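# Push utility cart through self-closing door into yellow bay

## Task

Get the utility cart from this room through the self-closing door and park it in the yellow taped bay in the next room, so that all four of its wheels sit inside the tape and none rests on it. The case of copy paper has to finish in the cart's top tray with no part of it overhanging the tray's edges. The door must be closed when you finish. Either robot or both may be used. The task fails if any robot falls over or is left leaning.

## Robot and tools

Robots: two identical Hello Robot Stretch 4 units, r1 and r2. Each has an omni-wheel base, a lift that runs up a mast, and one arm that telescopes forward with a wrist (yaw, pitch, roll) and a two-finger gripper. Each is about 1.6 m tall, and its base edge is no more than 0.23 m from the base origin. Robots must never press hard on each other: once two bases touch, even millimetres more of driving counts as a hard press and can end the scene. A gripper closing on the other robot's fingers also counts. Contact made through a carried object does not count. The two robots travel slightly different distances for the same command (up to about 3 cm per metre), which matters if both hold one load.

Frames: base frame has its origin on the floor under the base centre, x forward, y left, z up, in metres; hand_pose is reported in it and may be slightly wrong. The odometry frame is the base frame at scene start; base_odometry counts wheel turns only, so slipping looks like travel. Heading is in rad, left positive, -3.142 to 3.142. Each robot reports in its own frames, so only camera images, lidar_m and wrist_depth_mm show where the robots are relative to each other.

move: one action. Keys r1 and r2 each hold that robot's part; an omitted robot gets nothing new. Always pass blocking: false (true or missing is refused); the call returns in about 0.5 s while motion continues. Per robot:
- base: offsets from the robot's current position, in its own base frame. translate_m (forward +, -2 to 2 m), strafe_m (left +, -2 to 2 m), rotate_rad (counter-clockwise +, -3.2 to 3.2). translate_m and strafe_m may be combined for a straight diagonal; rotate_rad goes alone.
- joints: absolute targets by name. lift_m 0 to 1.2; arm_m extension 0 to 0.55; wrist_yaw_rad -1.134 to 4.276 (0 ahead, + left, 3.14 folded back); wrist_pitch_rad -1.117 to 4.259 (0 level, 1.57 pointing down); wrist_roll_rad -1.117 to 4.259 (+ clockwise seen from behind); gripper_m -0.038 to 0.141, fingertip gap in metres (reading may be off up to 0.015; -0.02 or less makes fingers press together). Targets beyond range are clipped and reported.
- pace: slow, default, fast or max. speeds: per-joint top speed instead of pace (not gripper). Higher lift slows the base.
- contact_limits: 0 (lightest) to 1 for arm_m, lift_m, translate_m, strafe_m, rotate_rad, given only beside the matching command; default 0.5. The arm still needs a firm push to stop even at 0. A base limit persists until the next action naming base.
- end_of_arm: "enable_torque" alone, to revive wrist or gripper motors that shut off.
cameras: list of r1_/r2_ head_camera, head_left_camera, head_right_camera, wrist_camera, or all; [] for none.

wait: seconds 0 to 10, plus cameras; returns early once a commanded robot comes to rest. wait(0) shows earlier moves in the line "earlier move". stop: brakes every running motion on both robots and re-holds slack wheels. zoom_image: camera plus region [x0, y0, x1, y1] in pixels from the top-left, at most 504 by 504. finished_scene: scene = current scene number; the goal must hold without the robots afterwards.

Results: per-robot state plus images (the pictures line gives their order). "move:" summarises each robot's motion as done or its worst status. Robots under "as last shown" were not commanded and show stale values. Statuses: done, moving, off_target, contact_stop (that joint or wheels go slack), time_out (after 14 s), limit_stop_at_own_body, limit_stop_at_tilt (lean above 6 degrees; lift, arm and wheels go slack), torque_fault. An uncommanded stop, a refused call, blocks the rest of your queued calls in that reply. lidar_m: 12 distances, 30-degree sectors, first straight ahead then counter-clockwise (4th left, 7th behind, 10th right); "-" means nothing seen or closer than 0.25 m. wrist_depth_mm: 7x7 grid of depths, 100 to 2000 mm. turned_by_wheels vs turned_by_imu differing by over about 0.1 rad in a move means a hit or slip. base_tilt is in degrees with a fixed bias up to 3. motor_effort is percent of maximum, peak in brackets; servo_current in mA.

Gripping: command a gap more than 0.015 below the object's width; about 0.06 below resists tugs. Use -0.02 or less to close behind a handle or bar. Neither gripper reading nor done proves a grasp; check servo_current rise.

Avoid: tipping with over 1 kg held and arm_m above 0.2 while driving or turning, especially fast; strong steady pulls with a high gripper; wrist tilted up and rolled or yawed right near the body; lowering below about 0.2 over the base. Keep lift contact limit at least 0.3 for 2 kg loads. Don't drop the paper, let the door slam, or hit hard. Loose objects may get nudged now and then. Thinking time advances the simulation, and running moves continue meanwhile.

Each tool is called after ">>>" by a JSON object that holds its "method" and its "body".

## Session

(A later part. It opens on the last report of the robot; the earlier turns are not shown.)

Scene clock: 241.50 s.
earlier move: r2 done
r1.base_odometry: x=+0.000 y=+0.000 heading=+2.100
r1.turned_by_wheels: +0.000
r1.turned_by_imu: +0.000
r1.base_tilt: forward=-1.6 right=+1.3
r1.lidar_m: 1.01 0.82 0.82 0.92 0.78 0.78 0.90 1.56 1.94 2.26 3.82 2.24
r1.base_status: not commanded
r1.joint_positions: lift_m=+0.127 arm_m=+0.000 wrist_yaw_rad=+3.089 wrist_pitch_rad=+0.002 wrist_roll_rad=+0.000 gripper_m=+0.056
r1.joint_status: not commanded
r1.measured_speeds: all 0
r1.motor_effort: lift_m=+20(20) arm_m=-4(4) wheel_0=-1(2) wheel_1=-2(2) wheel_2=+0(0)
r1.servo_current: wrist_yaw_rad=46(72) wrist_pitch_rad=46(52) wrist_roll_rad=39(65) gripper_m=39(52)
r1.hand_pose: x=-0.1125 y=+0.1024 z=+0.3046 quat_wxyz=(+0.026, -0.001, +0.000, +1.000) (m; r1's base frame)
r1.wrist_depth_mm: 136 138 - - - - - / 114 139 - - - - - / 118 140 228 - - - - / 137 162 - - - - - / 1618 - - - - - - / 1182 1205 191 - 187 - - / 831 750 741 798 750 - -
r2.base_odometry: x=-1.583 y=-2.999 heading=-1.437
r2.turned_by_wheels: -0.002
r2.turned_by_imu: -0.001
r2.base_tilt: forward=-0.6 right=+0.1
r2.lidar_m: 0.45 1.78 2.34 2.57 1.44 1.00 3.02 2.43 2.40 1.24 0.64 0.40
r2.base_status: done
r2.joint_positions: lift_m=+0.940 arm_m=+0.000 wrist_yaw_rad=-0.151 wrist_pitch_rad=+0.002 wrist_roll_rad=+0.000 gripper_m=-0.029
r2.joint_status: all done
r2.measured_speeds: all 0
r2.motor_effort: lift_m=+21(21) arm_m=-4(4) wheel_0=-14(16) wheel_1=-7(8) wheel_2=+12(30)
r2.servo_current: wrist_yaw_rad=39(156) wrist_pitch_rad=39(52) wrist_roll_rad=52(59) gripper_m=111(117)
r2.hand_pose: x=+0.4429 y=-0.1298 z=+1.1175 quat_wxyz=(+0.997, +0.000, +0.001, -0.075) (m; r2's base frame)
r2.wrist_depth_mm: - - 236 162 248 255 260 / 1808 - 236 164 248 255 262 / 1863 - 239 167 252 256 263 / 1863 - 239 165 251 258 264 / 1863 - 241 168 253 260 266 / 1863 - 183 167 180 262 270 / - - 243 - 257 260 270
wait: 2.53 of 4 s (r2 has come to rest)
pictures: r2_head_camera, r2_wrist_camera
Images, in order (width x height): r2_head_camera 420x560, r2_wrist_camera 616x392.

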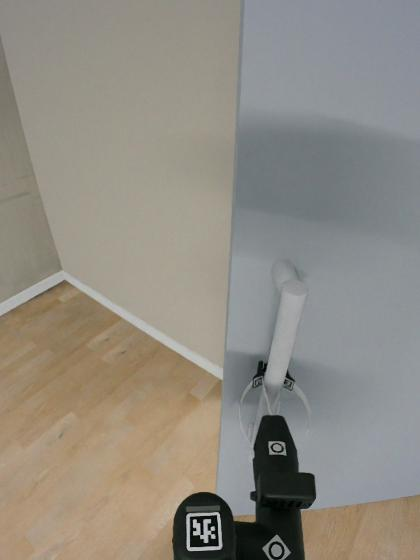

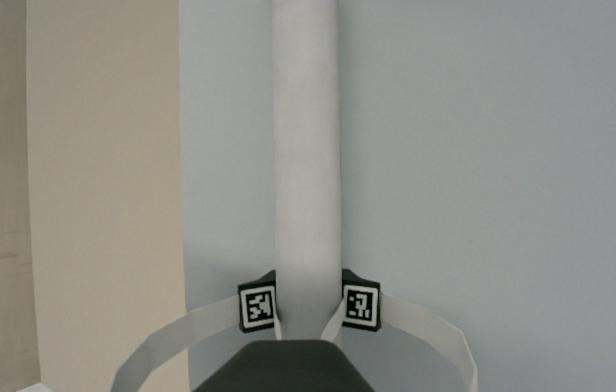

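>>> {"method": "move", "body": {"blocking": false, "cameras": [], "r2": {"base":{"translate_m":-0.172,"strafe_m":-0.067},"joints":{"wrist_yaw_rad":0.05},"speeds":{"wrist_yaw_rad":0.1},"pace":"slow"}}}

>>> {"method": "wait", "body": {"seconds": 4, "cameras": ["r2_head_camera","r2_wrist_camera","r2_head_left_camera"]}}

Scene clock: 246.97 s.
move: r2 moving
r1: as last shown
r1.lidar_m: 1.00 0.83 0.84 0.92 0.78 0.77 0.90 1.53 1.92 2.26 3.82 2.24
r1.motor_effort: lift_m=+20(20) arm_m=-4(4) wheel_0=-1(2) wheel_1=-1(2) wheel_2=+0(0)
r1.servo_current: wrist_yaw_rad=39(52) wrist_pitch_rad=39(46) wrist_roll_rad=46(52) gripper_m=39(46)
r1.wrist_depth_mm: 136 138 - - - - - / 113 139 - - - - - / 118 140 229 - - - - / 137 162 - - - - - / 1708 - - - - - - / 1205 1182 193 - 188 - - / 831 759 759 788 741 - -
r2.base_odometry: x=-1.589 y=-2.987 heading=-1.438
r2.turned_by_wheels: -0.001
r2.turned_by_imu: +0.000
r2.base_tilt: forward=-0.6 right=+0.1
r2.lidar_m: 0.39 1.81 2.34 2.64 1.31 0.99 3.02 2.42 2.38 1.24 0.65 0.38
r2.base_status: translate_m moving; strafe_m moving
r2.joint_positions: lift_m=+0.940 arm_m=+0.000 wrist_yaw_rad=-0.112 wrist_pitch_rad=+0.002 wrist_roll_rad=+0.000 gripper_m=-0.029
r2.joint_status: wrist_yaw_rad moving
r2.measured_speeds: translate_m=-0.048 strafe_m=-0.019 rotate_rad=+0.000 lift_m=+0.000 arm_m=+0.000 wrist_yaw_rad=+0.094 wrist_pitch_rad=+0.000 wrist_roll_rad=+0.000
r2.motor_effort: lift_m=+21(21) arm_m=-4(4) wheel_0=-16(20) wheel_1=-9(10) wheel_2=+15(15)
r2.servo_current: wrist_yaw_rad=85(91) wrist_pitch_rad=39(46) wrist_roll_rad=46(52) gripper_m=98(111)
r2.hand_pose: x=+0.4477 y=-0.1192 z=+1.1175 quat_wxyz=(+0.998, +0.000, +0.001, -0.056) (m; r2's base frame)
r2.wrist_depth_mm: - - 238 163 246 253 257 / 1808 - 237 163 248 254 257 / 1863 - 240 167 250 253 258 / 1921 - 240 164 251 258 260 / 1921 - 243 167 252 257 263 / 1983 - 184 167 180 258 264 / - 122 244 - 256 262 266
pictures: none
No camera images: "cameras" was empty.

Scene clock: 249.53 s.
earlier move: r2 done
r1.base_odometry: x=+0.000 y=+0.000 heading=+2.100
r1.turned_by_wheels: +0.000
r1.turned_by_imu: +0.000
r1.base_tilt: forward=-1.6 right=+1.3
r1.lidar_m: 1.03 0.84 0.83 0.91 0.78 0.77 0.92 1.56 1.92 2.23 3.82 2.23
r1.base_status: not commanded
r1.joint_positions: lift_m=+0.127 arm_m=+0.000 wrist_yaw_rad=+3.089 wrist_pitch_rad=+0.002 wrist_roll_rad=+0.000 gripper_m=+0.056
r1.joint_status: not commanded
r1.measured_speeds: all 0
r1.motor_effort: lift_m=+20(20) arm_m=-4(4) wheel_0=-2(2) wheel_1=-2(2) wheel_2=+0(0)
r1.servo_current: wrist_yaw_rad=52(72) wrist_pitch_rad=52(52) wrist_roll_rad=33(65) gripper_m=46(52)
r1.hand_pose: x=-0.1125 y=+0.1024 z=+0.3046 quat_wxyz=(+0.026, -0.001, +0.000, +1.000) (m; r1's base frame)
r1.wrist_depth_mm: 137 139 - - - - - / 113 139 - - - - - / 118 140 229 - - - - / 137 162 - - - - - / 1661 - - - - - - / 1205 1205 191 - 188 - - / 854 741 768 798 750 - -
r2.base_odometry: x=-1.672 y=-2.838 heading=-1.438
r2.turned_by_wheels: +0.000
r2.turned_by_imu: +0.000
r2.base_tilt: forward=-0.7 right=+0.1
r2.lidar_m: 0.41 1.95 2.49 2.78 0.92 0.90 2.79 2.24 2.23 1.40 0.77 0.49
r2.base_status: done
r2.joint_positions: lift_m=+0.940 arm_m=+0.000 wrist_yaw_rad=+0.047 wrist_pitch_rad=+0.002 wrist_roll_rad=+0.000 gripper_m=-0.029
r2.joint_status: all done
r2.measured_speeds: all 0
r2.motor_effort: lift_m=+21(21) arm_m=-4(4) wheel_0=-10(20) wheel_1=-8(12) wheel_2=+12(15)
r2.servo_current: wrist_yaw_rad=46(124) wrist_pitch_rad=33(46) wrist_roll_rad=46(59) gripper_m=104(117)
r2.hand_pose: x=+0.4631 y=-0.0737 z=+1.1175 quat_wxyz=(+1.000, +0.000, +0.001, +0.024) (m; r2's base frame)
r2.wrist_depth_mm: - - 237 162 245 250 253 / - - 239 165 246 251 254 / - - 240 167 248 253 255 / - - 242 165 250 254 257 / - - 243 169 250 254 258 / - - 183 167 181 257 260 / - - 247 - 253 257 262
wait: 2.57 of 4 s (r2 has come to rest)
pictures: r2_head_camera, r2_head_left_camera, r2_wrist_camera
Images, in order (width x height): r2_head_camera 420x560, r2_head_left_camera 420x672, r2_wrist_camera 616x392.

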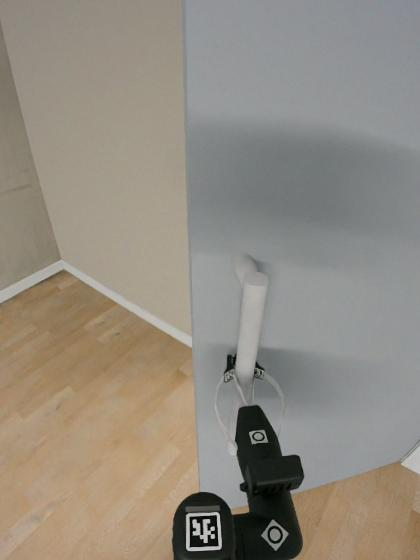

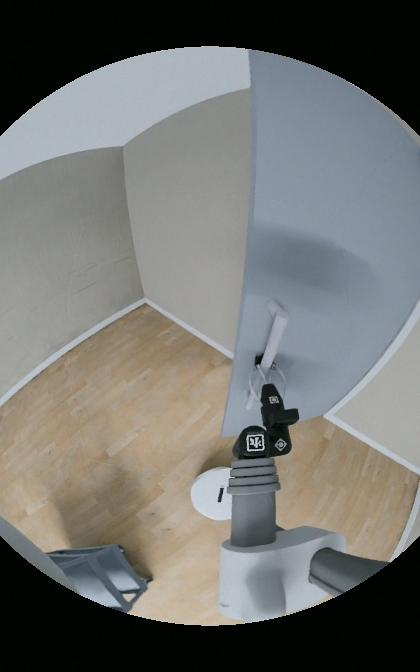

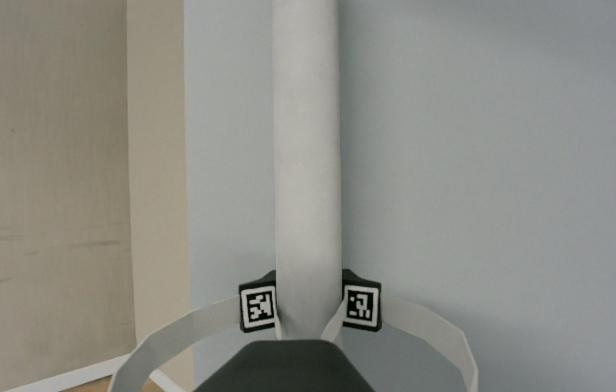

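>>> {"method": "move", "body": {"blocking": false, "cameras": [], "r2": {"base":{"translate_m":-0.156,"strafe_m":-0.099},"joints":{"wrist_yaw_rad":0.25},"speeds":{"wrist_yaw_rad":0.1},"pace":"slow"}}}

>>> {"method": "wait", "body": {"seconds": 4, "cameras": ["r2_wrist_camera"]}}

>>> {"method": "move", "body": {"blocking": false, "cameras": [], "r2": {"base":{"translate_m":-0.134,"strafe_m":-0.128},"joints":{"wrist_yaw_rad":0.45},"speeds":{"wrist_yaw_rad":0.1},"pace":"slow"}}}

>>> {"method": "wait", "body": {"seconds": 4, "cameras": ["r2_head_camera","r2_wrist_camera","r2_head_left_camera"]}}

Scene clock: 259.60 s.
move: r2 moving
r1: as last shown
r1.lidar_m: 1.01 0.82 0.85 0.93 0.78 0.78 0.92 1.58 1.93 2.24 3.81 2.25
r1.servo_current: wrist_yaw_rad=39(78) wrist_pitch_rad=46(46) wrist_roll_rad=59(65) gripper_m=39(46)
r1.wrist_depth_mm: 137 138 - - - - - / 113 139 - - - - - / 118 139 229 - - - - / 137 161 - - - - - / 1661 - - - - - - / 1182 1205 193 - 187 - - / 842 750 759 798 741 - -
r2.base_odometry: x=-1.681 y=-2.827 heading=-1.438
r2.turned_by_wheels: +0.000
r2.turned_by_imu: +0.001
r2.base_tilt: forward=-0.6 right=+0.1
r2.lidar_m: 0.39 1.94 2.46 2.81 0.92 0.93 2.78 2.24 2.21 1.40 0.78 0.51
r2.base_status: translate_m moving; strafe_m moving
r2.joint_positions: lift_m=+0.940 arm_m=+0.000 wrist_yaw_rad=+0.086 wrist_pitch_rad=+0.002 wrist_roll_rad=+0.000 gripper_m=-0.029
r2.joint_status: wrist_yaw_rad moving
r2.measured_speeds: translate_m=-0.047 strafe_m=-0.029 rotate_rad=-0.002 lift_m=+0.000 arm_m=+0.000 wrist_yaw_rad=+0.075 wrist_pitch_rad=+0.000 wrist_roll_rad=+0.000
r2.motor_effort: lift_m=+21(21) arm_m=-4(4) wheel_0=-6(10) wheel_1=-11(12) wheel_2=+14(16)
r2.servo_current: wrist_yaw_rad=65(72) wrist_pitch_rad=39(46) wrist_roll_rad=46(59) gripper_m=104(111)
r2.hand_pose: x=+0.4657 y=-0.0625 z=+1.1175 quat_wxyz=(+0.999, +0.000, +0.001, +0.043) (m; r2's base frame)
r2.wrist_depth_mm: - - 239 162 243 247 249 / - - 240 163 246 247 251 / - - 242 167 247 250 253 / - - 243 165 247 250 253 / - - 244 167 250 253 255 / - - 184 167 179 255 257 / - - 247 - 252 255 259
pictures: none
No camera images: "cameras" was empty.

Scene clock: 262.10 s.
earlier move: r2 done
r1.base_odometry: x=+0.000 y=+0.000 heading=+2.100
r1.turned_by_wheels: +0.000
r1.turned_by_imu: +0.000
r1.base_tilt: forward=-1.6 right=+1.3
r1.lidar_m: 0.98 0.85 0.85 0.91 0.78 0.77 0.91 1.56 1.95 2.26 3.80 2.25
r1.base_status: not commanded
r1.joint_positions: lift_m=+0.127 arm_m=+0.000 wrist_yaw_rad=+3.089 wrist_pitch_rad=+0.002 wrist_roll_rad=+0.000 gripper_m=+0.056
r1.joint_status: not commanded
r1.measured_speeds: all 0
r1.motor_effort: lift_m=+20(20) arm_m=-4(4) wheel_0=-1(2) wheel_1=-2(2) wheel_2=+0(0)
r1.servo_current: wrist_yaw_rad=65(78) wrist_pitch_rad=39(52) wrist_roll_rad=59(65) gripper_m=39(52)
r1.hand_pose: x=-0.1125 y=+0.1024 z=+0.3046 quat_wxyz=(+0.026, -0.001, +0.000, +1.000) (m; r1's base frame)
r1.wrist_depth_mm: 136 139 - - - - - / 113 139 - - - - - / 118 139 229 - - - - / 137 161 - - - - - / 1661 - - - - - - / 1182 1205 192 - 187 - - / 842 750 750 798 750 - -
r2.base_odometry: x=-1.791 y=-2.697 heading=-1.437
r2.turned_by_wheels: +0.001
r2.turned_by_imu: +0.002
r2.base_tilt: forward=-0.6 right=+0.1
r2.lidar_m: 0.41 2.04 2.66 2.93 0.88 0.92 2.56 2.09 2.06 1.46 1.03 0.55
r2.base_status: done
r2.joint_positions: lift_m=+0.940 arm_m=+0.000 wrist_yaw_rad=+0.249 wrist_pitch_rad=+0.002 wrist_roll_rad=+0.000 gripper_m=-0.029
r2.joint_status: all done
r2.measured_speeds: all 0
r2.motor_effort: lift_m=+21(21) arm_m=-4(4) wheel_0=+4(10) wheel_1=-5(13) wheel_2=+12(16)
r2.servo_current: wrist_yaw_rad=39(91) wrist_pitch_rad=39(46) wrist_roll_rad=52(65) gripper_m=104(111)
r2.hand_pose: x=+0.4720 y=-0.0137 z=+1.1175 quat_wxyz=(+0.992, +0.000, +0.001, +0.124) (m; r2's base frame)
r2.wrist_depth_mm: - - 240 163 243 243 244 / - - 242 164 244 244 245 / - - 244 165 245 245 247 / - - 244 165 246 248 248 / - - 245 167 249 249 249 / - - 184 169 178 250 251 / - - 248 - 250 251 252
wait: 2.50 of 4 s (r2 has come to rest)
pictures: r2_wrist_camera
Images, in order (width x height): r2_wrist_camera 616x392.

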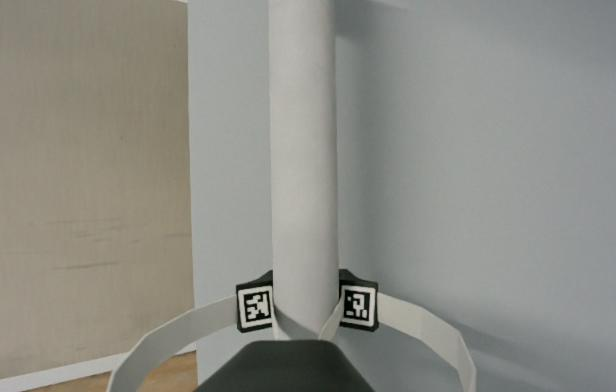

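Scene clock: 262.60 s.
move: r2 moving
r1: as last shown
r1.lidar_m: 1.00 0.84 0.83 0.92 0.74 0.79 0.91 1.55 1.95 2.24 3.81 2.23
r1.motor_effort: lift_m=+20(20) arm_m=-4(4) wheel_0=-2(2) wheel_1=-2(2) wheel_2=+0(0)
r1.servo_current: wrist_yaw_rad=59(65) wrist_pitch_rad=39(52) wrist_roll_rad=59(59) gripper_m=46(46)
r1.wrist_depth_mm: 137 139 - - - - - / 113 139 - - - - - / 118 139 229 - - - - / 137 161 - - - - - / 1661 - - - - - - / 1229 1182 193 - 187 - - / 854 750 759 798 741 - -
r2.base_odometry: x=-1.801 y=-2.689 heading=-1.436
r2.turned_by_wheels: +0.000
r2.turned_by_imu: +0.000
r2.base_tilt: forward=-0.6 right=+0.1
r2.lidar_m: 0.41 2.07 2.68 3.00 0.91 0.94 2.56 2.09 2.05 1.46 1.03 0.53
r2.base_status: translate_m moving; strafe_m moving
r2.joint_positions: lift_m=+0.940 arm_m=+0.000 wrist_yaw_rad=+0.289 wrist_pitch_rad=+0.002 wrist_roll_rad=+0.000 gripper_m=-0.029
r2.joint_status: wrist_yaw_rad moving
r2.measured_speeds: translate_m=-0.036 strafe_m=-0.036 rotate_rad=+0.002 lift_m=+0.000 arm_m=+0.000 wrist_yaw_rad=+0.102 wrist_pitch_rad=+0.000 wrist_roll_rad=+0.000
r2.motor_effort: lift_m=+21(21) arm_m=-4(4) wheel_0=+3(6) wheel_1=-12(12) wheel_2=+15(17)
r2.servo_current: wrist_yaw_rad=13(78) wrist_pitch_rad=39(46) wrist_roll_rad=39(52) gripper_m=111(111)
r2.hand_pose: x=+0.4723 y=-0.0015 z=+1.1175 quat_wxyz=(+0.990, +0.000, +0.001, +0.144) (m; r2's base frame)
r2.wrist_depth_mm: - - 242 162 241 241 241 / - - 242 165 242 242 242 / - - 244 166 243 243 243 / - - 245 165 245 245 245 / - - 247 166 247 247 247 / - - 185 167 180 247 247 / - - 250 - 249 248 248
pictures: none
No camera images: "cameras" was empty.

Scene clock: 265.20 s.
earlier move: r2 done
r1.base_odometry: x=+0.000 y=+0.000 heading=+2.100
r1.turned_by_wheels: +0.000
r1.turned_by_imu: +0.000
r1.base_tilt: forward=-1.6 right=+1.3
r1.lidar_m: 1.02 0.85 0.84 0.91 0.79 0.77 0.90 1.56 1.96 2.24 3.79 2.25
r1.base_status: not commanded
r1.joint_positions: lift_m=+0.127 arm_m=+0.000 wrist_yaw_rad=+3.089 wrist_pitch_rad=+0.002 wrist_roll_rad=+0.000 gripper_m=+0.056
r1.joint_status: not commanded
r1.measured_speeds: all 0
r1.motor_effort: lift_m=+20(20) arm_m=-4(4) wheel_0=-2(2) wheel_1=-1(2) wheel_2=+0(0)
r1.servo_current: wrist_yaw_rad=52(72) wrist_pitch_rad=46(52) wrist_roll_rad=59(72) gripper_m=46(52)
r1.hand_pose: x=-0.1125 y=+0.1024 z=+0.3046 quat_wxyz=(+0.026, -0.001, +0.000, +1.000) (m; r1's base frame)
r1.wrist_depth_mm: 136 138 - - - - - / 113 139 - - - - - / 118 140 229 - - - - / 137 162 - - - - - / 1661 - - - - - - / 1160 1205 191 - 188 - - / 854 759 759 809 741 - -
r2.base_odometry: x=-1.935 y=-2.582 heading=-1.436
r2.turned_by_wheels: +0.001
r2.turned_by_imu: +0.001
r2.base_tilt: forward=-0.6 right=+0.1
r2.lidar_m: 0.41 0.48 2.86 3.15 0.93 4.63 2.34 1.91 1.88 1.47 1.19 0.61
r2.base_status: done
r2.joint_positions: lift_m=+0.940 arm_m=+0.000 wrist_yaw_rad=+0.454 wrist_pitch_rad=+0.002 wrist_roll_rad=+0.000 gripper_m=-0.029
r2.joint_status: all done
r2.measured_speeds: all 0
r2.motor_effort: lift_m=+21(21) arm_m=-4(4) wheel_0=+7(12) wheel_1=-7(12) wheel_2=+13(17)
r2.servo_current: wrist_yaw_rad=39(91) wrist_pitch_rad=39(46) wrist_roll_rad=52(65) gripper_m=111(111)
r2.hand_pose: x=+0.4684 y=+0.0480 z=+1.1175 quat_wxyz=(+0.974, +0.000, +0.001, +0.225) (m; r2's base frame)
r2.wrist_depth_mm: - - 243 162 239 236 235 / - - 245 165 239 238 236 / - - 246 164 242 239 236 / - - 247 167 243 239 238 / - - 249 166 244 241 240 / - - 186 167 182 242 241 / - - 252 - 246 243 242
wait: 2.60 of 4 s (r2 has come to rest)
pictures: r2_head_camera, r2_head_left_camera, r2_wrist_camera
Images, in order (width x height): r2_head_camera 420x560, r2_head_left_camera 420x672, r2_wrist_camera 616x392.

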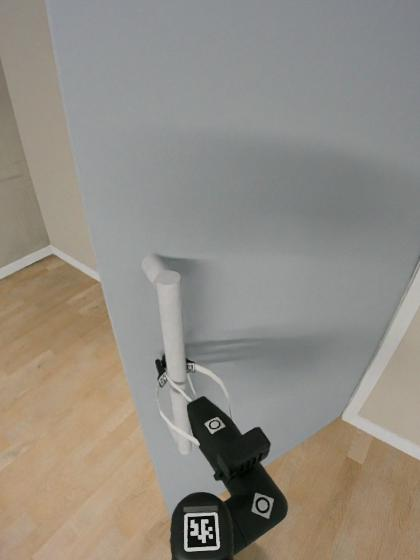

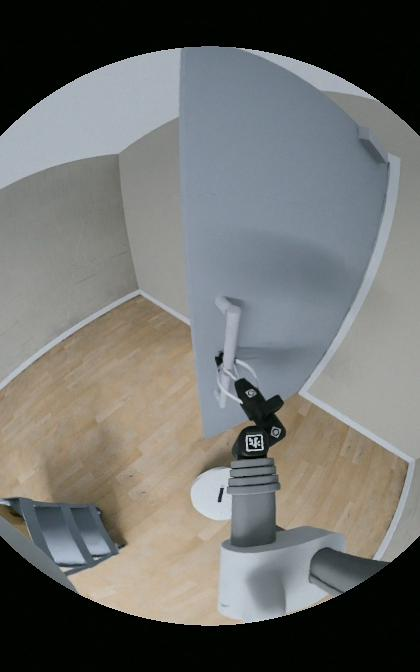

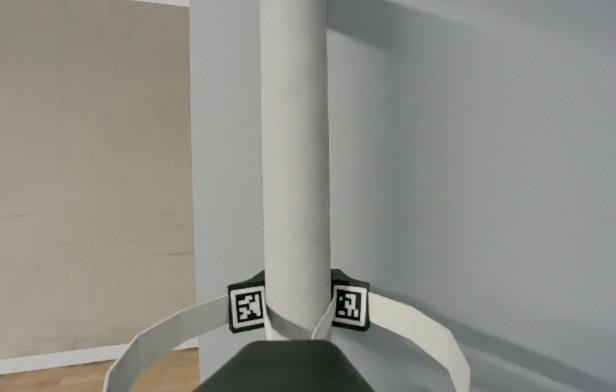

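>>> {"method": "move", "body": {"blocking": false, "cameras": [], "r2": {"base":{"translate_m":-0.119,"strafe_m":-0.13},"joints":{"wrist_yaw_rad":0.65},"speeds":{"wrist_yaw_rad":0.1},"pace":"slow"}}}

>>> {"method": "wait", "body": {"seconds": 4, "cameras": ["r2_wrist_camera"]}}

>>> {"method": "move", "body": {"blocking": false, "cameras": [], "r2": {"base":{"translate_m":-0.081,"strafe_m":-0.159},"joints":{"wrist_yaw_rad":0.9},"speeds":{"wrist_yaw_rad":0.12},"pace":"slow"}}}

>>> {"method": "wait", "body": {"seconds": 4, "cameras": ["r2_head_camera","r2_wrist_camera","r2_head_left_camera","r1_head_camera"]}}

Scene clock: 277.73 s.
move: r2 moving
r1: as last shown
r1.lidar_m: 1.00 0.84 0.83 0.91 0.77 0.78 0.91 1.57 1.95 2.24 3.79 2.25
r1.motor_effort: lift_m=+20(20) arm_m=-4(4) wheel_0=-1(2) wheel_1=-2(2) wheel_2=+0(0)
r1.servo_current: wrist_yaw_rad=39(59) wrist_pitch_rad=46(46) wrist_roll_rad=52(52) gripper_m=39(46)
r1.wrist_depth_mm: 136 139 - - - - - / 113 139 - - - - - / 118 139 229 - - - - / 137 162 - - - - - / 1618 - - - - - - / 1182 1205 193 - 187 - - / 842 750 750 798 750 - -
r2.base_odometry: x=-1.946 y=-2.575 heading=-1.435
r2.turned_by_wheels: +0.001
r2.turned_by_imu: +0.001
r2.base_tilt: forward=-0.6 right=+0.1
r2.lidar_m: 0.40 0.47 2.85 3.16 0.94 4.62 2.34 1.88 1.87 1.45 1.20 0.64
r2.base_status: translate_m moving; strafe_m moving
r2.joint_positions: lift_m=+0.940 arm_m=+0.000 wrist_yaw_rad=+0.493 wrist_pitch_rad=+0.002 wrist_roll_rad=+0.000 gripper_m=-0.029
r2.joint_status: wrist_yaw_rad moving
r2.measured_speeds: translate_m=-0.033 strafe_m=-0.037 rotate_rad=-0.001 lift_m=+0.000 arm_m=+0.000 wrist_yaw_rad=+0.093 wrist_pitch_rad=+0.000 wrist_roll_rad=+0.000
r2.motor_effort: lift_m=+21(21) arm_m=-4(4) wheel_0=+2(9) wheel_1=-11(13) wheel_2=+15(16)
r2.servo_current: wrist_yaw_rad=20(85) wrist_pitch_rad=33(46) wrist_roll_rad=46(59) gripper_m=111(111)
r2.hand_pose: x=+0.4663 y=+0.0595 z=+1.1175 quat_wxyz=(+0.970, +0.000, +0.001, +0.244) (m; r2's base frame)
r2.wrist_depth_mm: - - 244 163 237 236 231 / - - 247 163 238 236 233 / - - 247 165 240 237 233 / - - 249 166 243 238 236 / - - 249 167 244 239 236 / - - 187 167 180 240 237 / - - 253 - 245 240 239
pictures: none
No camera images: "cameras" was empty.

Scene clock: 280.27 s.
earlier move: r2 done
r1.base_odometry: x=+0.000 y=+0.000 heading=+2.100
r1.turned_by_wheels: +0.000
r1.turned_by_imu: +0.000
r1.base_tilt: forward=-1.6 right=+1.3
r1.lidar_m: 1.00 0.83 0.84 0.91 0.77 0.77 0.92 1.55 1.93 2.24 3.79 2.26
r1.base_status: not commanded
r1.joint_positions: lift_m=+0.127 arm_m=+0.000 wrist_yaw_rad=+3.089 wrist_pitch_rad=+0.002 wrist_roll_rad=+0.000 gripper_m=+0.056
r1.joint_status: not commanded
r1.measured_speeds: all 0
r1.motor_effort: lift_m=+20(20) arm_m=-4(4) wheel_0=-1(2) wheel_1=-2(2) wheel_2=+0(0)
r1.servo_current: wrist_yaw_rad=52(72) wrist_pitch_rad=39(52) wrist_roll_rad=39(78) gripper_m=46(52)
r1.hand_pose: x=-0.1125 y=+0.1024 z=+0.3046 quat_wxyz=(+0.026, -0.001, +0.000, +1.000) (m; r1's base frame)
r1.wrist_depth_mm: 136 139 - - - - - / 113 139 - - - - - / 118 140 229 - - - - / 137 162 - - - - - / 1708 - - - - - - / 1182 1205 193 - 187 - - / 842 750 741 798 750 - -
r2.base_odometry: x=-2.080 y=-2.482 heading=-1.435
r2.turned_by_wheels: +0.000
r2.turned_by_imu: +0.000
r2.base_tilt: forward=-0.6 right=+0.1
r2.lidar_m: 0.41 0.43 3.03 1.05 0.97 4.27 2.13 1.72 1.69 1.47 1.19 0.72
r2.base_status: done
r2.joint_positions: lift_m=+0.940 arm_m=+0.000 wrist_yaw_rad=+0.647 wrist_pitch_rad=+0.002 wrist_roll_rad=+0.000 gripper_m=-0.029
r2.joint_status: all done
r2.measured_speeds: all 0
r2.motor_effort: lift_m=+21(21) arm_m=-4(4) wheel_0=+2(9) wheel_1=-8(13) wheel_2=+10(17)
r2.servo_current: wrist_yaw_rad=39(85) wrist_pitch_rad=39(46) wrist_roll_rad=52(65) gripper_m=104(111)
r2.hand_pose: x=+0.4537 y=+0.1042 z=+1.1175 quat_wxyz=(+0.948, +0.000, +0.001, +0.318) (m; r2's base frame)
r2.wrist_depth_mm: - - 244 163 238 235 233 / - - 246 163 238 236 234 / - - 248 165 240 237 234 / - - 249 166 242 238 236 / - - 250 167 243 239 237 / - - 185 167 179 239 237 / - - 253 - 244 240 239
wait: 2.53 of 4 s (r2 has come to rest)
pictures: r2_wrist_camera
Images, in order (width x height): r2_wrist_camera 616x392.

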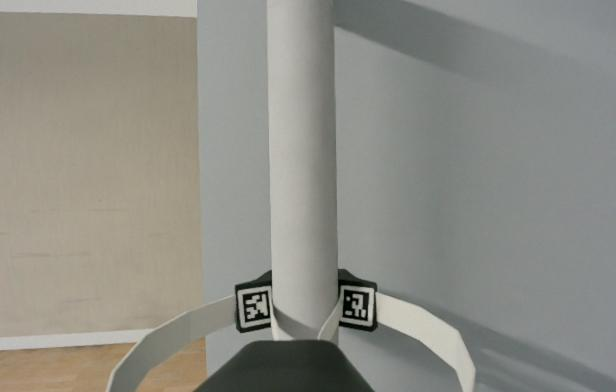

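Scene clock: 280.77 s.
move: r2 moving
r1: as last shown
r1.lidar_m: 1.00 0.84 0.83 0.90 0.78 0.76 0.92 1.56 1.94 2.25 3.77 2.24
r1.motor_effort: lift_m=+20(20) arm_m=-4(4) wheel_0=-2(2) wheel_1=-2(2) wheel_2=+0(0)
r1.servo_current: wrist_yaw_rad=39(65) wrist_pitch_rad=39(52) wrist_roll_rad=59(59) gripper_m=39(46)
r1.wrist_depth_mm: 136 138 - - - - - / 113 139 - - - - - / 118 140 229 - - - - / 137 161 - - - - - / 1661 - - - - - - / 1205 1205 191 - 187 - - / 842 750 759 798 741 - -
r2.base_odometry: x=-2.092 y=-2.478 heading=-1.435
r2.turned_by_wheels: +0.000
r2.turned_by_imu: +0.000
r2.base_tilt: forward=-0.6 right=+0.0
r2.lidar_m: 0.39 0.44 3.05 1.06 0.97 4.26 2.09 1.72 1.71 1.49 1.20 0.74
r2.base_status: translate_m moving; strafe_m moving
r2.joint_positions: lift_m=+0.940 arm_m=+0.000 wrist_yaw_rad=+0.692 wrist_pitch_rad=+0.002 wrist_roll_rad=+0.000 gripper_m=-0.029
r2.joint_status: wrist_yaw_rad moving
r2.measured_speeds: translate_m=-0.022 strafe_m=-0.043 rotate_rad=+0.000 lift_m=+0.000 arm_m=+0.000 wrist_yaw_rad=+0.104 wrist_pitch_rad=+0.000 wrist_roll_rad=+0.000
r2.motor_effort: lift_m=+21(21) arm_m=-4(4) wheel_0=+4(6) wheel_1=-12(13) wheel_2=+12(13)
r2.servo_current: wrist_yaw_rad=98(98) wrist_pitch_rad=39(46) wrist_roll_rad=52(65) gripper_m=104(111)
r2.hand_pose: x=+0.4488 y=+0.1166 z=+1.1175 quat_wxyz=(+0.941, +0.000, +0.001, +0.339) (m; r2's base frame)
r2.wrist_depth_mm: - - 246 162 236 233 229 / - - 247 165 238 235 229 / - - 249 166 239 235 230 / - - 250 164 241 236 232 / - - 252 165 241 237 235 / - - 183 167 182 238 235 / - - 254 - 244 240 236
pictures: none
No camera images: "cameras" was empty.

Scene clock: 283.33 s.
earlier move: r2 done
r1.base_odometry: x=+0.000 y=+0.000 heading=+2.100
r1.turned_by_wheels: +0.000
r1.turned_by_imu: +0.000
r1.base_tilt: forward=-1.6 right=+1.3
r1.lidar_m: 1.00 0.83 0.83 0.92 0.77 0.77 0.91 1.54 1.95 2.22 3.79 2.25
r1.base_status: not commanded
r1.joint_positions: lift_m=+0.127 arm_m=+0.000 wrist_yaw_rad=+3.089 wrist_pitch_rad=+0.002 wrist_roll_rad=+0.000 gripper_m=+0.056
r1.joint_status: not commanded
r1.measured_speeds: all 0
r1.motor_effort: lift_m=+20(20) arm_m=-4(4) wheel_0=-1(2) wheel_1=-2(2) wheel_2=+0(0)
r1.servo_current: wrist_yaw_rad=46(72) wrist_pitch_rad=46(52) wrist_roll_rad=39(65) gripper_m=39(46)
r1.hand_pose: x=-0.1125 y=+0.1024 z=+0.3046 quat_wxyz=(+0.026, -0.001, +0.000, +1.000) (m; r1's base frame)
r1.wrist_depth_mm: 136 138 - - - - - / 113 139 - - - - - / 118 140 229 - - - - / 137 161 - - - - - / 1756 - - - - - - / 1160 1205 192 - 187 - - / 842 750 759 798 741 - -
r2.base_odometry: x=-2.248 y=-2.423 heading=-1.435
r2.turned_by_wheels: +0.000
r2.turned_by_imu: +0.001
r2.base_tilt: forward=-0.6 right=+0.0
r2.lidar_m: 0.51 0.37 3.18 1.13 1.07 3.86 1.93 1.55 1.54 1.44 1.16 0.86
r2.base_status: done
r2.joint_positions: lift_m=+0.940 arm_m=+0.000 wrist_yaw_rad=+0.896 wrist_pitch_rad=+0.002 wrist_roll_rad=+0.000 gripper_m=-0.029
r2.joint_status: all done
r2.measured_speeds: all 0
r2.motor_effort: lift_m=+21(21) arm_m=-4(4) wheel_0=+6(8) wheel_1=-7(13) wheel_2=+9(15)
r2.servo_current: wrist_yaw_rad=46(124) wrist_pitch_rad=39(46) wrist_roll_rad=59(65) gripper_m=111(117)
r2.hand_pose: x=+0.4194 y=+0.1704 z=+1.1175 quat_wxyz=(+0.901, +0.000, +0.001, +0.433) (m; r2's base frame)
r2.wrist_depth_mm: - - 250 163 235 226 220 / - - 253 164 234 227 221 / - - 253 165 236 228 223 / - - 255 165 238 229 224 / - - 255 167 239 230 224 / - - 184 168 179 231 226 / - - 259 - 240 229 227
wait: 2.57 of 4 s (r2 has come to rest)
pictures: r1_head_camera, r2_head_camera, r2_head_left_camera, r2_wrist_camera
Images, in order (width x height): r1_head_camera 420x560, r2_head_camera 420x560, r2_head_left_camera 420x672, r2_wrist_camera 616x392.

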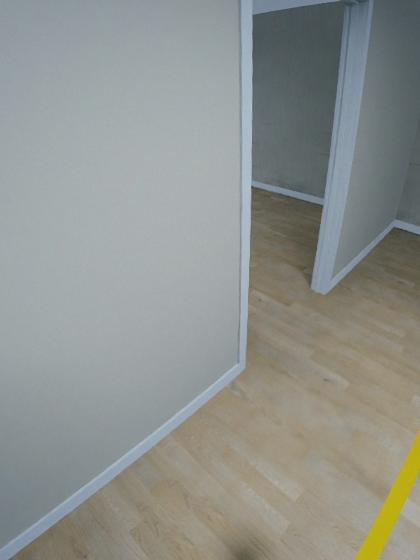

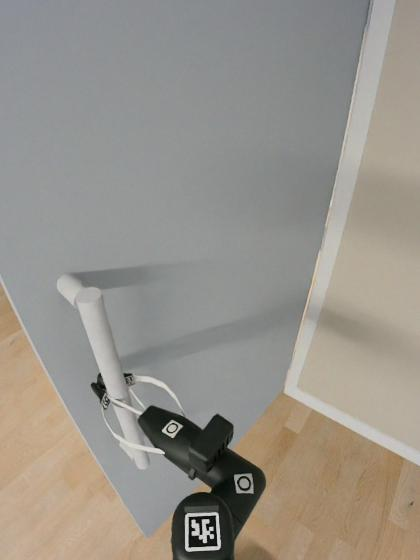

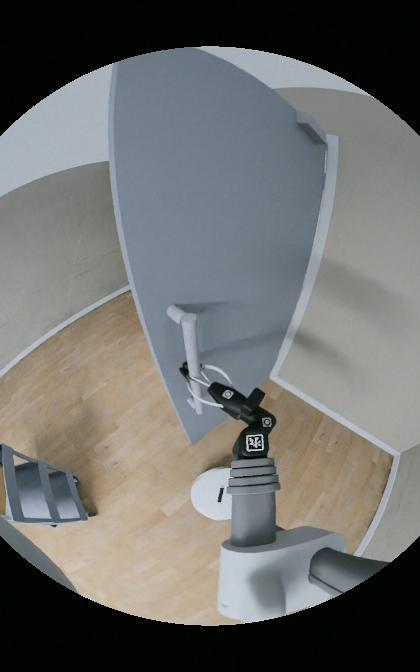

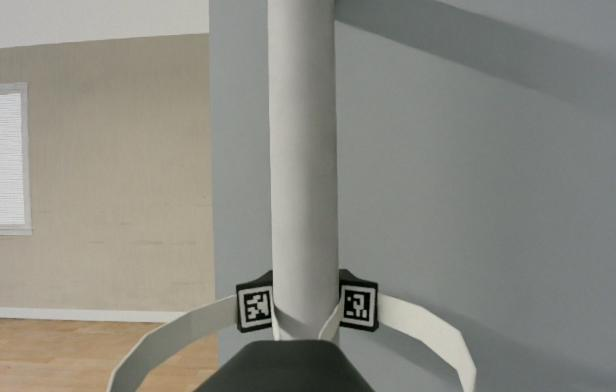

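>>> {"method": "move", "body": {"blocking": false, "cameras": [], "r1": {"base":{"rotate_rad":0.74},"joints":{"lift_m":0.5}}}}

>>> {"method": "wait", "body": {"seconds": 3, "cameras": []}}

>>> {"method": "move", "body": {"blocking": false, "cameras": [], "r1": {"base":{"strafe_m":-1.5}}}}

>>> {"method": "wait", "body": {"seconds": 8, "cameras": ["r1_head_camera","r1_head_left_camera"]}}

Scene clock: 296.70 s.
move: r1 moving
r1.base_odometry: x=+0.000 y=+0.000 heading=+2.352
r1.turned_by_wheels: +0.252
r1.turned_by_imu: +0.253
r1.base_tilt: forward=-1.6 right=+1.3
r1.lidar_m: 0.89 0.84 0.87 0.82 0.77 0.80 1.08 1.96 2.01 2.71 3.82 1.26
r1.base_status: rotate_rad moving
r1.joint_positions: lift_m=+0.164 arm_m=+0.000 wrist_yaw_rad=+3.089 wrist_pitch_rad=+0.002 wrist_roll_rad=+0.000 gripper_m=+0.056
r1.joint_status: lift_m moving
r1.measured_speeds: translate_m=-0.001 strafe_m=-0.001 rotate_rad=+0.981 lift_m=+0.146 arm_m=+0.000 wrist_yaw_rad=+0.000 wrist_pitch_rad=+0.000 wrist_roll_rad=+0.000
r1.motor_effort: lift_m=+28(28) arm_m=-4(4) wheel_0=-6(8) wheel_1=-7(8) wheel_2=-6(7)
r1.servo_current: wrist_yaw_rad=33(65) wrist_pitch_rad=52(52) wrist_roll_rad=46(65) gripper_m=39(46)
r1.hand_pose: x=-0.1125 y=+0.1024 z=+0.3421 quat_wxyz=(+0.026, -0.001, +0.000, +1.000) (m; r1's base frame)
r1.wrist_depth_mm: 136 139 - - - - - / 113 139 - - - - - / 118 140 229 - - - - / 137 162 - - - - - / - - - - - - - / 1255 1281 194 1182 187 - - / 917 809 820 866 798 - -
r2: as last shown
r2.turned_by_imu: +0.000
r2.base_tilt: forward=-0.7 right=+0.0
r2.lidar_m: 0.48 0.40 3.20 1.16 1.07 3.87 1.93 1.57 1.53 1.44 1.16 0.88
r2.motor_effort: lift_m=+21(21) arm_m=-4(4) wheel_0=+6(6) wheel_1=-7(8) wheel_2=+9(9)
r2.servo_current: wrist_yaw_rad=52(65) wrist_pitch_rad=39(39) wrist_roll_rad=46(52) gripper_m=111(111)
r2.wrist_depth_mm: - - 250 163 233 226 220 / - - 252 164 235 227 222 / - - 253 164 236 228 223 / - - 255 166 238 229 224 / - - 256 167 238 230 225 / - - 184 168 179 230 226 / - - 258 - 241 230 227
pictures: none
No camera images: "cameras" was empty.

Scene clock: 298.73 s.
earlier move: r1 done
r1.base_odometry: x=+0.000 y=+0.000 heading=+2.839
r1.turned_by_wheels: +0.487
r1.turned_by_imu: +0.490
r1.base_tilt: forward=-1.6 right=+1.3
r1.lidar_m: 0.84 0.87 0.84 0.78 0.78 1.07 1.92 1.98 2.62 3.94 1.32 0.90
r1.base_status: done
r1.joint_positions: lift_m=+0.499 arm_m=+0.000 wrist_yaw_rad=+3.089 wrist_pitch_rad=+0.002 wrist_roll_rad=+0.000 gripper_m=+0.056
r1.joint_status: all done
r1.measured_speeds: all 0
r1.motor_effort: lift_m=+25(29) arm_m=-4(4) wheel_0=-2(9) wheel_1=-2(8) wheel_2=-2(7)
r1.servo_current: wrist_yaw_rad=59(65) wrist_pitch_rad=46(52) wrist_roll_rad=52(65) gripper_m=33(52)
r1.hand_pose: x=-0.1125 y=+0.1024 z=+0.6771 quat_wxyz=(+0.026, -0.001, +0.000, +1.000) (m; r1's base frame)
r1.wrist_depth_mm: 136 138 - - - - - / 113 139 - - - - - / 117 140 271 - - - - / 137 161 - - - - - / - - - - - - - / - - 194 - 187 - - / 1708 1537 1537 153 1537 - -
r2.base_odometry: x=-2.248 y=-2.423 heading=-1.435
r2.turned_by_wheels: +0.000
r2.turned_by_imu: +0.000
r2.base_tilt: forward=-0.7 right=+0.1
r2.lidar_m: 0.50 0.38 3.20 1.14 1.07 3.86 1.90 1.56 1.54 1.42 1.14 0.88
r2.base_status: not commanded
r2.joint_positions: lift_m=+0.940 arm_m=+0.000 wrist_yaw_rad=+0.896 wrist_pitch_rad=+0.002 wrist_roll_rad=+0.000 gripper_m=-0.029
r2.joint_status: not commanded
r2.measured_speeds: all 0
r2.motor_effort: lift_m=+21(21) arm_m=-4(4) wheel_0=+6(6) wheel_1=-8(8) wheel_2=+9(9)
r2.servo_current: wrist_yaw_rad=46(65) wrist_pitch_rad=46(46) wrist_roll_rad=46(52) gripper_m=104(117)
r2.hand_pose: x=+0.4194 y=+0.1704 z=+1.1175 quat_wxyz=(+0.901, +0.000, +0.001, +0.433) (m; r2's base frame)
r2.wrist_depth_mm: - - 251 163 234 225 220 / - - 252 163 235 227 222 / - - 254 164 236 228 223 / - - 255 166 237 229 224 / - - 257 167 238 230 225 / - - 185 169 178 231 225 / - - 258 - 239 230 228
wait: 2.03 of 3 s (r1 has come to rest)
pictures: none
No camera images: "cameras" was empty.

Scene clock: 299.23 s.
move: r1 moving
r1.base_odometry: x=+0.011 y=+0.035 heading=+2.839
r1.turned_by_wheels: +0.000
r1.turned_by_imu: +0.000
r1.base_tilt: forward=-1.6 right=+1.3
r1.lidar_m: 0.83 0.87 0.88 0.80 0.82 1.10 1.90 1.98 2.62 3.90 1.30 0.92
r1.base_status: strafe_m moving
r1.joint_positions: lift_m=+0.499 arm_m=+0.000 wrist_yaw_rad=+3.089 wrist_pitch_rad=+0.002 wrist_roll_rad=+0.000 gripper_m=+0.056
r1.joint_status: not commanded
r1.measured_speeds: translate_m=+0.000 strafe_m=-0.139 rotate_rad=+0.000 lift_m=+0.000 arm_m=+0.000 wrist_yaw_rad=+0.000 wrist_pitch_rad=+0.000 wrist_roll_rad=+0.000
r1.motor_effort: lift_m=+25(25) arm_m=-4(4) wheel_0=+8(11) wheel_1=-7(10) wheel_2=+1(2)
r1.servo_current: wrist_yaw_rad=46(59) wrist_pitch_rad=39(52) wrist_roll_rad=52(59) gripper_m=39(46)
r1.hand_pose: x=-0.1125 y=+0.1024 z=+0.6771 quat_wxyz=(+0.026, -0.001, +0.000, +1.000) (m; r1's base frame)
r1.wrist_depth_mm: 136 139 - - - - - / 114 139 - - - - - / 118 139 273 - - - - / 137 162 - - - - - / - - - - - - - / - - 193 - 187 - - / 1708 1537 1537 154 1576 - -
r2: as last shown
r2.base_tilt: forward=-0.6 right=+0.1
r2.lidar_m: 0.51 0.38 3.20 1.14 1.06 3.88 1.94 1.56 1.54 1.45 1.13 0.89
r2.servo_current: wrist_yaw_rad=52(65) wrist_pitch_rad=39(46) wrist_roll_rad=46(52) gripper_m=104(111)
r2.wrist_depth_mm: - - 250 163 233 228 220 / - - 252 163 235 226 221 / - - 253 164 236 228 223 / - - 255 165 237 229 223 / - - 256 167 239 231 225 / - - 185 169 179 230 226 / - - 258 - 239 229 227
pictures: none
No camera images: "cameras" was empty.

Scene clock: 305.07 s.
earlier move: r1 done
r1.base_odometry: x=+0.447 y=+1.432 heading=+2.839
r1.turned_by_wheels: +0.000
r1.turned_by_imu: -0.011
r1.base_tilt: forward=-1.6 right=+1.3
r1.lidar_m: 1.72 1.02 1.26 2.25 2.32 1.92 1.77 1.86 2.44 2.45 1.50 1.12
r1.base_status: done
r1.joint_positions: lift_m=+0.500 arm_m=+0.000 wrist_yaw_rad=+3.089 wrist_pitch_rad=+0.002 wrist_roll_rad=+0.000 gripper_m=+0.056
r1.joint_status: not commanded
r1.measured_speeds: all 0
r1.motor_effort: lift_m=+24(25) arm_m=-4(4) wheel_0=+0(11) wheel_1=+1(11) wheel_2=+0(2)
r1.servo_current: wrist_yaw_rad=59(78) wrist_pitch_rad=46(52) wrist_roll_rad=39(65) gripper_m=39(52)
r1.hand_pose: x=-0.1125 y=+0.1024 z=+0.6772 quat_wxyz=(+0.026, -0.001, +0.000, +1.000) (m; r1's base frame)
r1.wrist_depth_mm: - 138 - - - - - / 112 139 - - - - - / 116 140 220 - - - - / 137 157 - - - - - / - - - - - - - / - - 190 - 187 - - / 1618 1430 1537 153 1576 1576 1618
r2.base_odometry: x=-2.248 y=-2.423 heading=-1.435
r2.turned_by_wheels: +0.000
r2.turned_by_imu: +0.001
r2.base_tilt: forward=-0.7 right=+0.1
r2.lidar_m: 0.51 0.40 3.21 1.14 1.07 3.88 1.93 1.57 1.53 1.43 1.17 0.88
r2.base_status: not commanded
r2.joint_positions: lift_m=+0.940 arm_m=+0.000 wrist_yaw_rad=+0.896 wrist_pitch_rad=+0.002 wrist_roll_rad=+0.000 gripper_m=-0.029
r2.joint_status: not commanded
r2.measured_speeds: all 0
r2.motor_effort: lift_m=+21(21) arm_m=-4(4) wheel_0=+5(6) wheel_1=-7(8) wheel_2=+9(9)
r2.servo_current: wrist_yaw_rad=46(65) wrist_pitch_rad=39(46) wrist_roll_rad=39(65) gripper_m=104(111)
r2.hand_pose: x=+0.4194 y=+0.1704 z=+1.1175 quat_wxyz=(+0.901, +0.000, +0.001, +0.433) (m; r2's base frame)
r2.wrist_depth_mm: - - 250 163 234 226 220 / - - 252 163 235 227 222 / - - 253 164 236 228 222 / - - 254 166 237 230 224 / - - 255 167 239 231 225 / - - 185 168 179 230 225 / - - 258 - 240 231 227
wait: 5.83 of 8 s (r1 has come to rest)
pictures: r1_head_camera, r1_head_left_camera
Images, in order (width x height): r1_head_camera 420x560, r1_head_left_camera 420x672.

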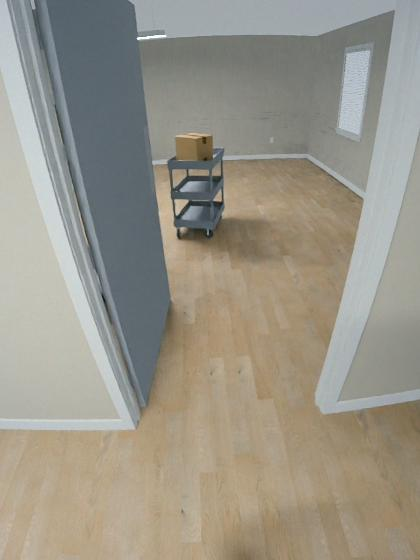

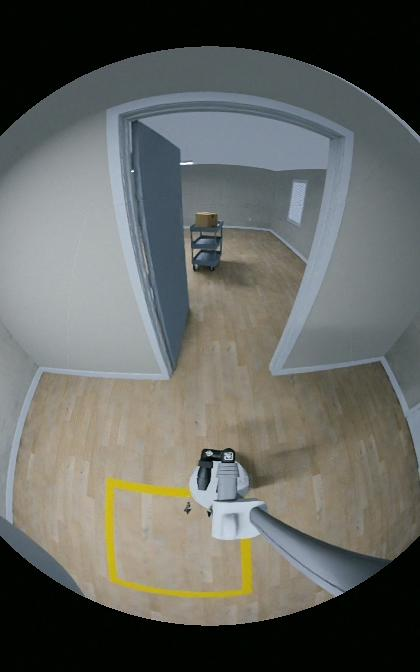

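>>> {"method": "move", "body": {"blocking": false, "cameras": [], "r1": {"base":{"translate_m":0.3,"strafe_m":-0.13},"joints":{"lift_m":0.75}}}}

>>> {"method": "wait", "body": {"seconds": 3, "cameras": []}}

>>> {"method": "move", "body": {"blocking": false, "cameras": [], "r1": {"base":{"translate_m":1.4}}}}

>>> {"method": "wait", "body": {"seconds": 7, "cameras": ["r1_head_camera","r1_head_left_camera","r2_head_left_camera"]}}

Scene clock: 321.80 s.
move: r1 moving
r1.base_odometry: x=+0.421 y=+1.454 heading=+2.839
r1.turned_by_wheels: +0.000
r1.turned_by_imu: +0.000
r1.base_tilt: forward=-1.6 right=+1.3
r1.lidar_m: 1.77 1.02 1.25 2.27 2.34 1.99 1.84 1.92 2.46 2.44 1.48 1.10
r1.base_status: translate_m moving; strafe_m moving
r1.joint_positions: lift_m=+0.537 arm_m=+0.000 wrist_yaw_rad=+3.089 wrist_pitch_rad=+0.002 wrist_roll_rad=+0.000 gripper_m=+0.056
r1.joint_status: lift_m moving
r1.measured_speeds: translate_m=+0.121 strafe_m=-0.053 rotate_rad=+0.000 lift_m=+0.146 arm_m=+0.000 wrist_yaw_rad=+0.000 wrist_pitch_rad=+0.000 wrist_roll_rad=+0.000
r1.motor_effort: lift_m=+27(27) arm_m=-4(4) wheel_0=+9(10) wheel_1=+3(4) wheel_2=-8(10)
r1.servo_current: wrist_yaw_rad=46(59) wrist_pitch_rad=39(46) wrist_roll_rad=39(59) gripper_m=46(46)
r1.hand_pose: x=-0.1125 y=+0.1024 z=+0.7150 quat_wxyz=(+0.026, -0.001, +0.000, +1.000) (m; r1's base frame)
r1.wrist_depth_mm: - 139 - - - - - / 112 139 - - - - - / 116 140 219 - - - - / 136 157 - - - - - / - - - - - - - / - - 190 - 187 - - / 1618 1464 1618 153 1661 1576 1708
r2: as last shown
r2.turned_by_imu: +0.000
r2.lidar_m: 0.50 0.37 3.21 1.14 1.07 3.85 1.91 1.55 1.52 1.44 1.16 0.89
r2.motor_effort: lift_m=+21(21) arm_m=-4(4) wheel_0=+6(6) wheel_1=-7(8) wheel_2=+9(9)
r2.servo_current: wrist_yaw_rad=52(59) wrist_pitch_rad=39(46) wrist_roll_rad=52(52) gripper_m=98(111)
r2.wrist_depth_mm: - - 251 162 234 226 220 / - - 252 163 234 228 221 / - - 253 164 236 227 223 / - - 254 165 238 229 223 / - - 256 167 239 230 225 / - - 185 169 179 231 226 / - - 259 - 240 230 228
pictures: none
No camera images: "cameras" was empty.

Scene clock: 323.77 s.
earlier move: r1 done
r1.base_odometry: x=+0.199 y=+1.645 heading=+2.839
r1.turned_by_wheels: +0.000
r1.turned_by_imu: -0.001
r1.base_tilt: forward=-1.5 right=+1.3
r1.lidar_m: 2.84 0.88 0.88 2.06 2.43 2.25 2.10 2.17 2.43 2.31 1.07 0.78
r1.base_status: done
r1.joint_positions: lift_m=+0.749 arm_m=+0.000 wrist_yaw_rad=+3.089 wrist_pitch_rad=+0.002 wrist_roll_rad=+0.000 gripper_m=+0.056
r1.joint_status: all done
r1.measured_speeds: all 0
r1.motor_effort: lift_m=+25(28) arm_m=-4(4) wheel_0=+1(11) wheel_1=+3(6) wheel_2=+0(10)
r1.servo_current: wrist_yaw_rad=33(65) wrist_pitch_rad=46(52) wrist_roll_rad=52(72) gripper_m=46(52)
r1.hand_pose: x=-0.1125 y=+0.1024 z=+0.9271 quat_wxyz=(+0.026, -0.001, +0.000, +1.000) (m; r1's base frame)
r1.wrist_depth_mm: 136 139 - - - - - / 113 139 - - - - - / 117 139 270 - - - - / 137 163 - - - - - / - - - - - - - / - - 193 - 187 - - / - - - 153 - - -
r2.base_odometry: x=-2.248 y=-2.423 heading=-1.435
r2.turned_by_wheels: +0.000
r2.turned_by_imu: +0.000
r2.base_tilt: forward=-0.6 right=+0.1
r2.lidar_m: 0.49 0.40 3.21 1.15 1.08 3.90 1.90 1.54 1.54 1.44 1.17 0.89
r2.base_status: not commanded
r2.joint_positions: lift_m=+0.940 arm_m=+0.000 wrist_yaw_rad=+0.896 wrist_pitch_rad=+0.002 wrist_roll_rad=+0.000 gripper_m=-0.029
r2.joint_status: not commanded
r2.measured_speeds: all 0
r2.motor_effort: lift_m=+21(21) arm_m=-4(4) wheel_0=+6(6) wheel_1=-7(8) wheel_2=+9(9)
r2.servo_current: wrist_yaw_rad=65(65) wrist_pitch_rad=39(52) wrist_roll_rad=46(59) gripper_m=98(111)
r2.hand_pose: x=+0.4194 y=+0.1704 z=+1.1175 quat_wxyz=(+0.901, +0.000, +0.001, +0.433) (m; r2's base frame)
r2.wrist_depth_mm: - - 251 163 235 226 220 / - - 251 164 235 227 222 / - - 254 164 236 229 223 / - - 254 165 237 229 224 / - - 256 167 240 229 224 / - - 185 168 179 231 226 / - - 258 - 240 230 228
wait: 1.97 of 3 s (r1 has come to rest)
pictures: none
No camera images: "cameras" was empty.

Scene clock: 324.27 s.
move: r1 moving
r1.base_odometry: x=+0.169 y=+1.655 heading=+2.840
r1.turned_by_wheels: +0.000
r1.turned_by_imu: +0.000
r1.base_tilt: forward=-1.6 right=+1.3
r1.lidar_m: 2.80 0.85 0.81 1.97 2.47 2.28 2.12 2.18 2.44 2.30 1.01 0.76
r1.base_status: translate_m moving
r1.joint_positions: lift_m=+0.749 arm_m=+0.000 wrist_yaw_rad=+3.089 wrist_pitch_rad=+0.002 wrist_roll_rad=+0.000 gripper_m=+0.056
r1.joint_status: not commanded
r1.measured_speeds: translate_m=+0.121 strafe_m=+0.000 rotate_rad=+0.003 lift_m=+0.000 arm_m=+0.000 wrist_yaw_rad=+0.000 wrist_pitch_rad=+0.000 wrist_roll_rad=+0.000
r1.motor_effort: lift_m=+25(25) arm_m=-4(4) wheel_0=+6(8) wheel_1=+6(7) wheel_2=-9(9)
r1.servo_current: wrist_yaw_rad=46(72) wrist_pitch_rad=39(46) wrist_roll_rad=46(59) gripper_m=46(46)
r1.hand_pose: x=-0.1125 y=+0.1024 z=+0.9271 quat_wxyz=(+0.026, -0.001, +0.000, +1.000) (m; r1's base frame)
r1.wrist_depth_mm: - 138 - - - - - / 112 139 - - - - - / 116 139 265 - - - - / 136 156 - - - - - / - - - - - - - / - - 193 - 187 - - / - - - 153 - - -
r2: as last shown
r2.lidar_m: 0.50 0.39 3.20 1.15 1.08 3.87 1.94 1.56 1.52 1.44 1.15 0.88
r2.motor_effort: lift_m=+21(21) arm_m=-4(4) wheel_0=+6(6) wheel_1=-8(8) wheel_2=+9(9)
r2.servo_current: wrist_yaw_rad=46(52) wrist_pitch_rad=39(46) wrist_roll_rad=59(59) gripper_m=111(111)
r2.wrist_depth_mm: - - 250 163 234 225 219 / - - 253 164 236 227 221 / - - 253 165 236 229 224 / - - 255 165 237 229 224 / - - 256 167 239 230 225 / - - 185 169 179 231 227 / - - 258 - 239 231 228
pictures: none
No camera images: "cameras" was empty.

Scene clock: 329.93 s.
earlier move: r1 done
r1.base_odometry: x=-1.137 y=+2.062 heading=+2.840
r1.turned_by_wheels: +0.000
r1.turned_by_imu: +0.001
r1.base_tilt: forward=-1.6 right=+1.2
r1.lidar_m: 1.44 1.53 0.58 0.52 0.57 0.83 3.52 0.65 0.71 1.73 2.26 2.88
r1.base_status: done
r1.joint_positions: lift_m=+0.750 arm_m=+0.000 wrist_yaw_rad=+3.089 wrist_pitch_rad=+0.002 wrist_roll_rad=+0.000 gripper_m=+0.056
r1.joint_status: not commanded
r1.measured_speeds: all 0
r1.motor_effort: lift_m=+25(25) arm_m=-4(4) wheel_0=+3(10) wheel_1=+1(7) wheel_2=+0(10)
r1.servo_current: wrist_yaw_rad=52(72) wrist_pitch_rad=39(52) wrist_roll_rad=52(72) gripper_m=39(52)
r1.hand_pose: x=-0.1125 y=+0.1024 z=+0.9271 quat_wxyz=(+0.026, -0.001, +0.000, +1.000) (m; r1's base frame)
r1.wrist_depth_mm: 136 138 - - - - - / 113 139 - - - - - / 118 140 274 - - - - / 137 161 - - - - - / - - - - - - - / - - 194 - 188 - - / - - - 153 - 759 -
r2.base_odometry: x=-2.248 y=-2.423 heading=-1.435
r2.turned_by_wheels: +0.000
r2.turned_by_imu: +0.001
r2.base_tilt: forward=-0.6 right=+0.1
r2.lidar_m: 0.51 0.39 3.20 1.15 1.07 3.88 1.90 1.57 1.52 1.47 1.15 0.86
r2.base_status: not commanded
r2.joint_positions: lift_m=+0.940 arm_m=+0.000 wrist_yaw_rad=+0.896 wrist_pitch_rad=+0.002 wrist_roll_rad=+0.000 gripper_m=-0.029
r2.joint_status: not commanded
r2.measured_speeds: all 0
r2.motor_effort: lift_m=+21(21) arm_m=-4(4) wheel_0=+6(6) wheel_1=-8(8) wheel_2=+9(9)
r2.servo_current: wrist_yaw_rad=52(65) wrist_pitch_rad=39(46) wrist_roll_rad=39(59) gripper_m=104(111)
r2.hand_pose: x=+0.4194 y=+0.1704 z=+1.1175 quat_wxyz=(+0.901, +0.000, +0.001, +0.433) (m; r2's base frame)
r2.wrist_depth_mm: - - 250 163 234 226 220 / - - 251 164 235 227 221 / - - 254 164 236 228 224 / - - 254 165 237 230 224 / - - 256 167 239 229 225 / - - 184 168 179 230 226 / - - 258 - 240 229 227
wait: 5.67 of 7 s (r1 has come to rest)
pictures: r1_head_camera, r1_head_left_camera, r2_head_left_camera
Images, in order (width x height): r1_head_camera 420x560, r1_head_left_camera 420x672, r2_head_left_camera 420x672.

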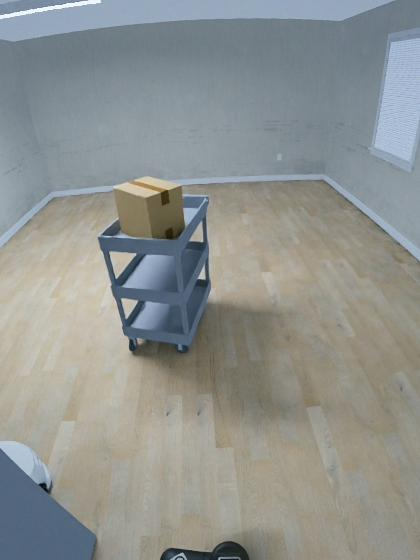

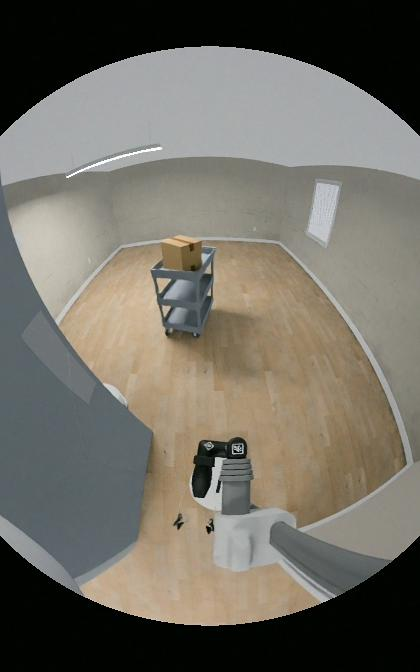

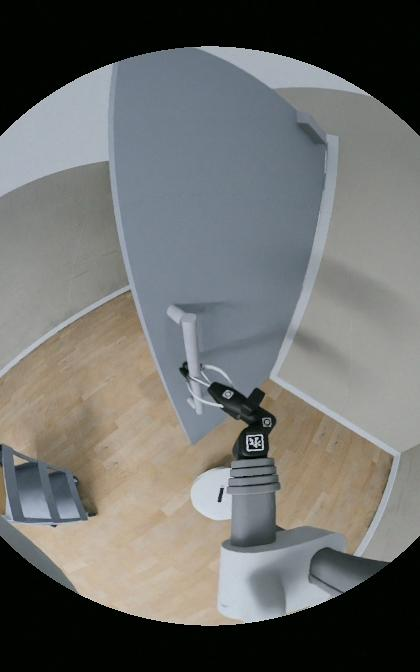

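>>> {"method": "zoom_image", "body": {"camera": "r1_head_camera", "region": [80, 160, 240, 370]}}

>>> {"method": "zoom_image", "body": {"camera": "r1_head_camera", "region": [90, 170, 220, 260]}}

Scaled by 2.400 from the camera's 420x560 image, which has a finer 600x800 frame.

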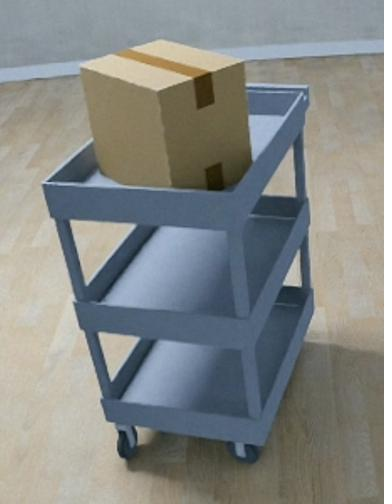

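Scaled by 3.877 from the camera's 420x560 image, which has a finer 600x800 frame.

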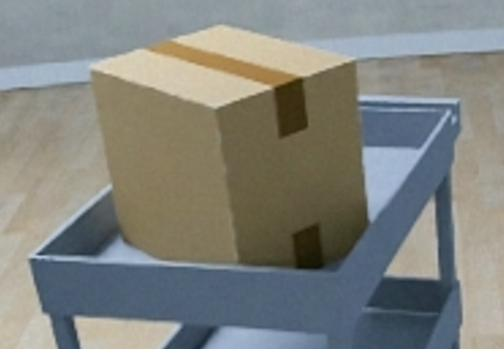

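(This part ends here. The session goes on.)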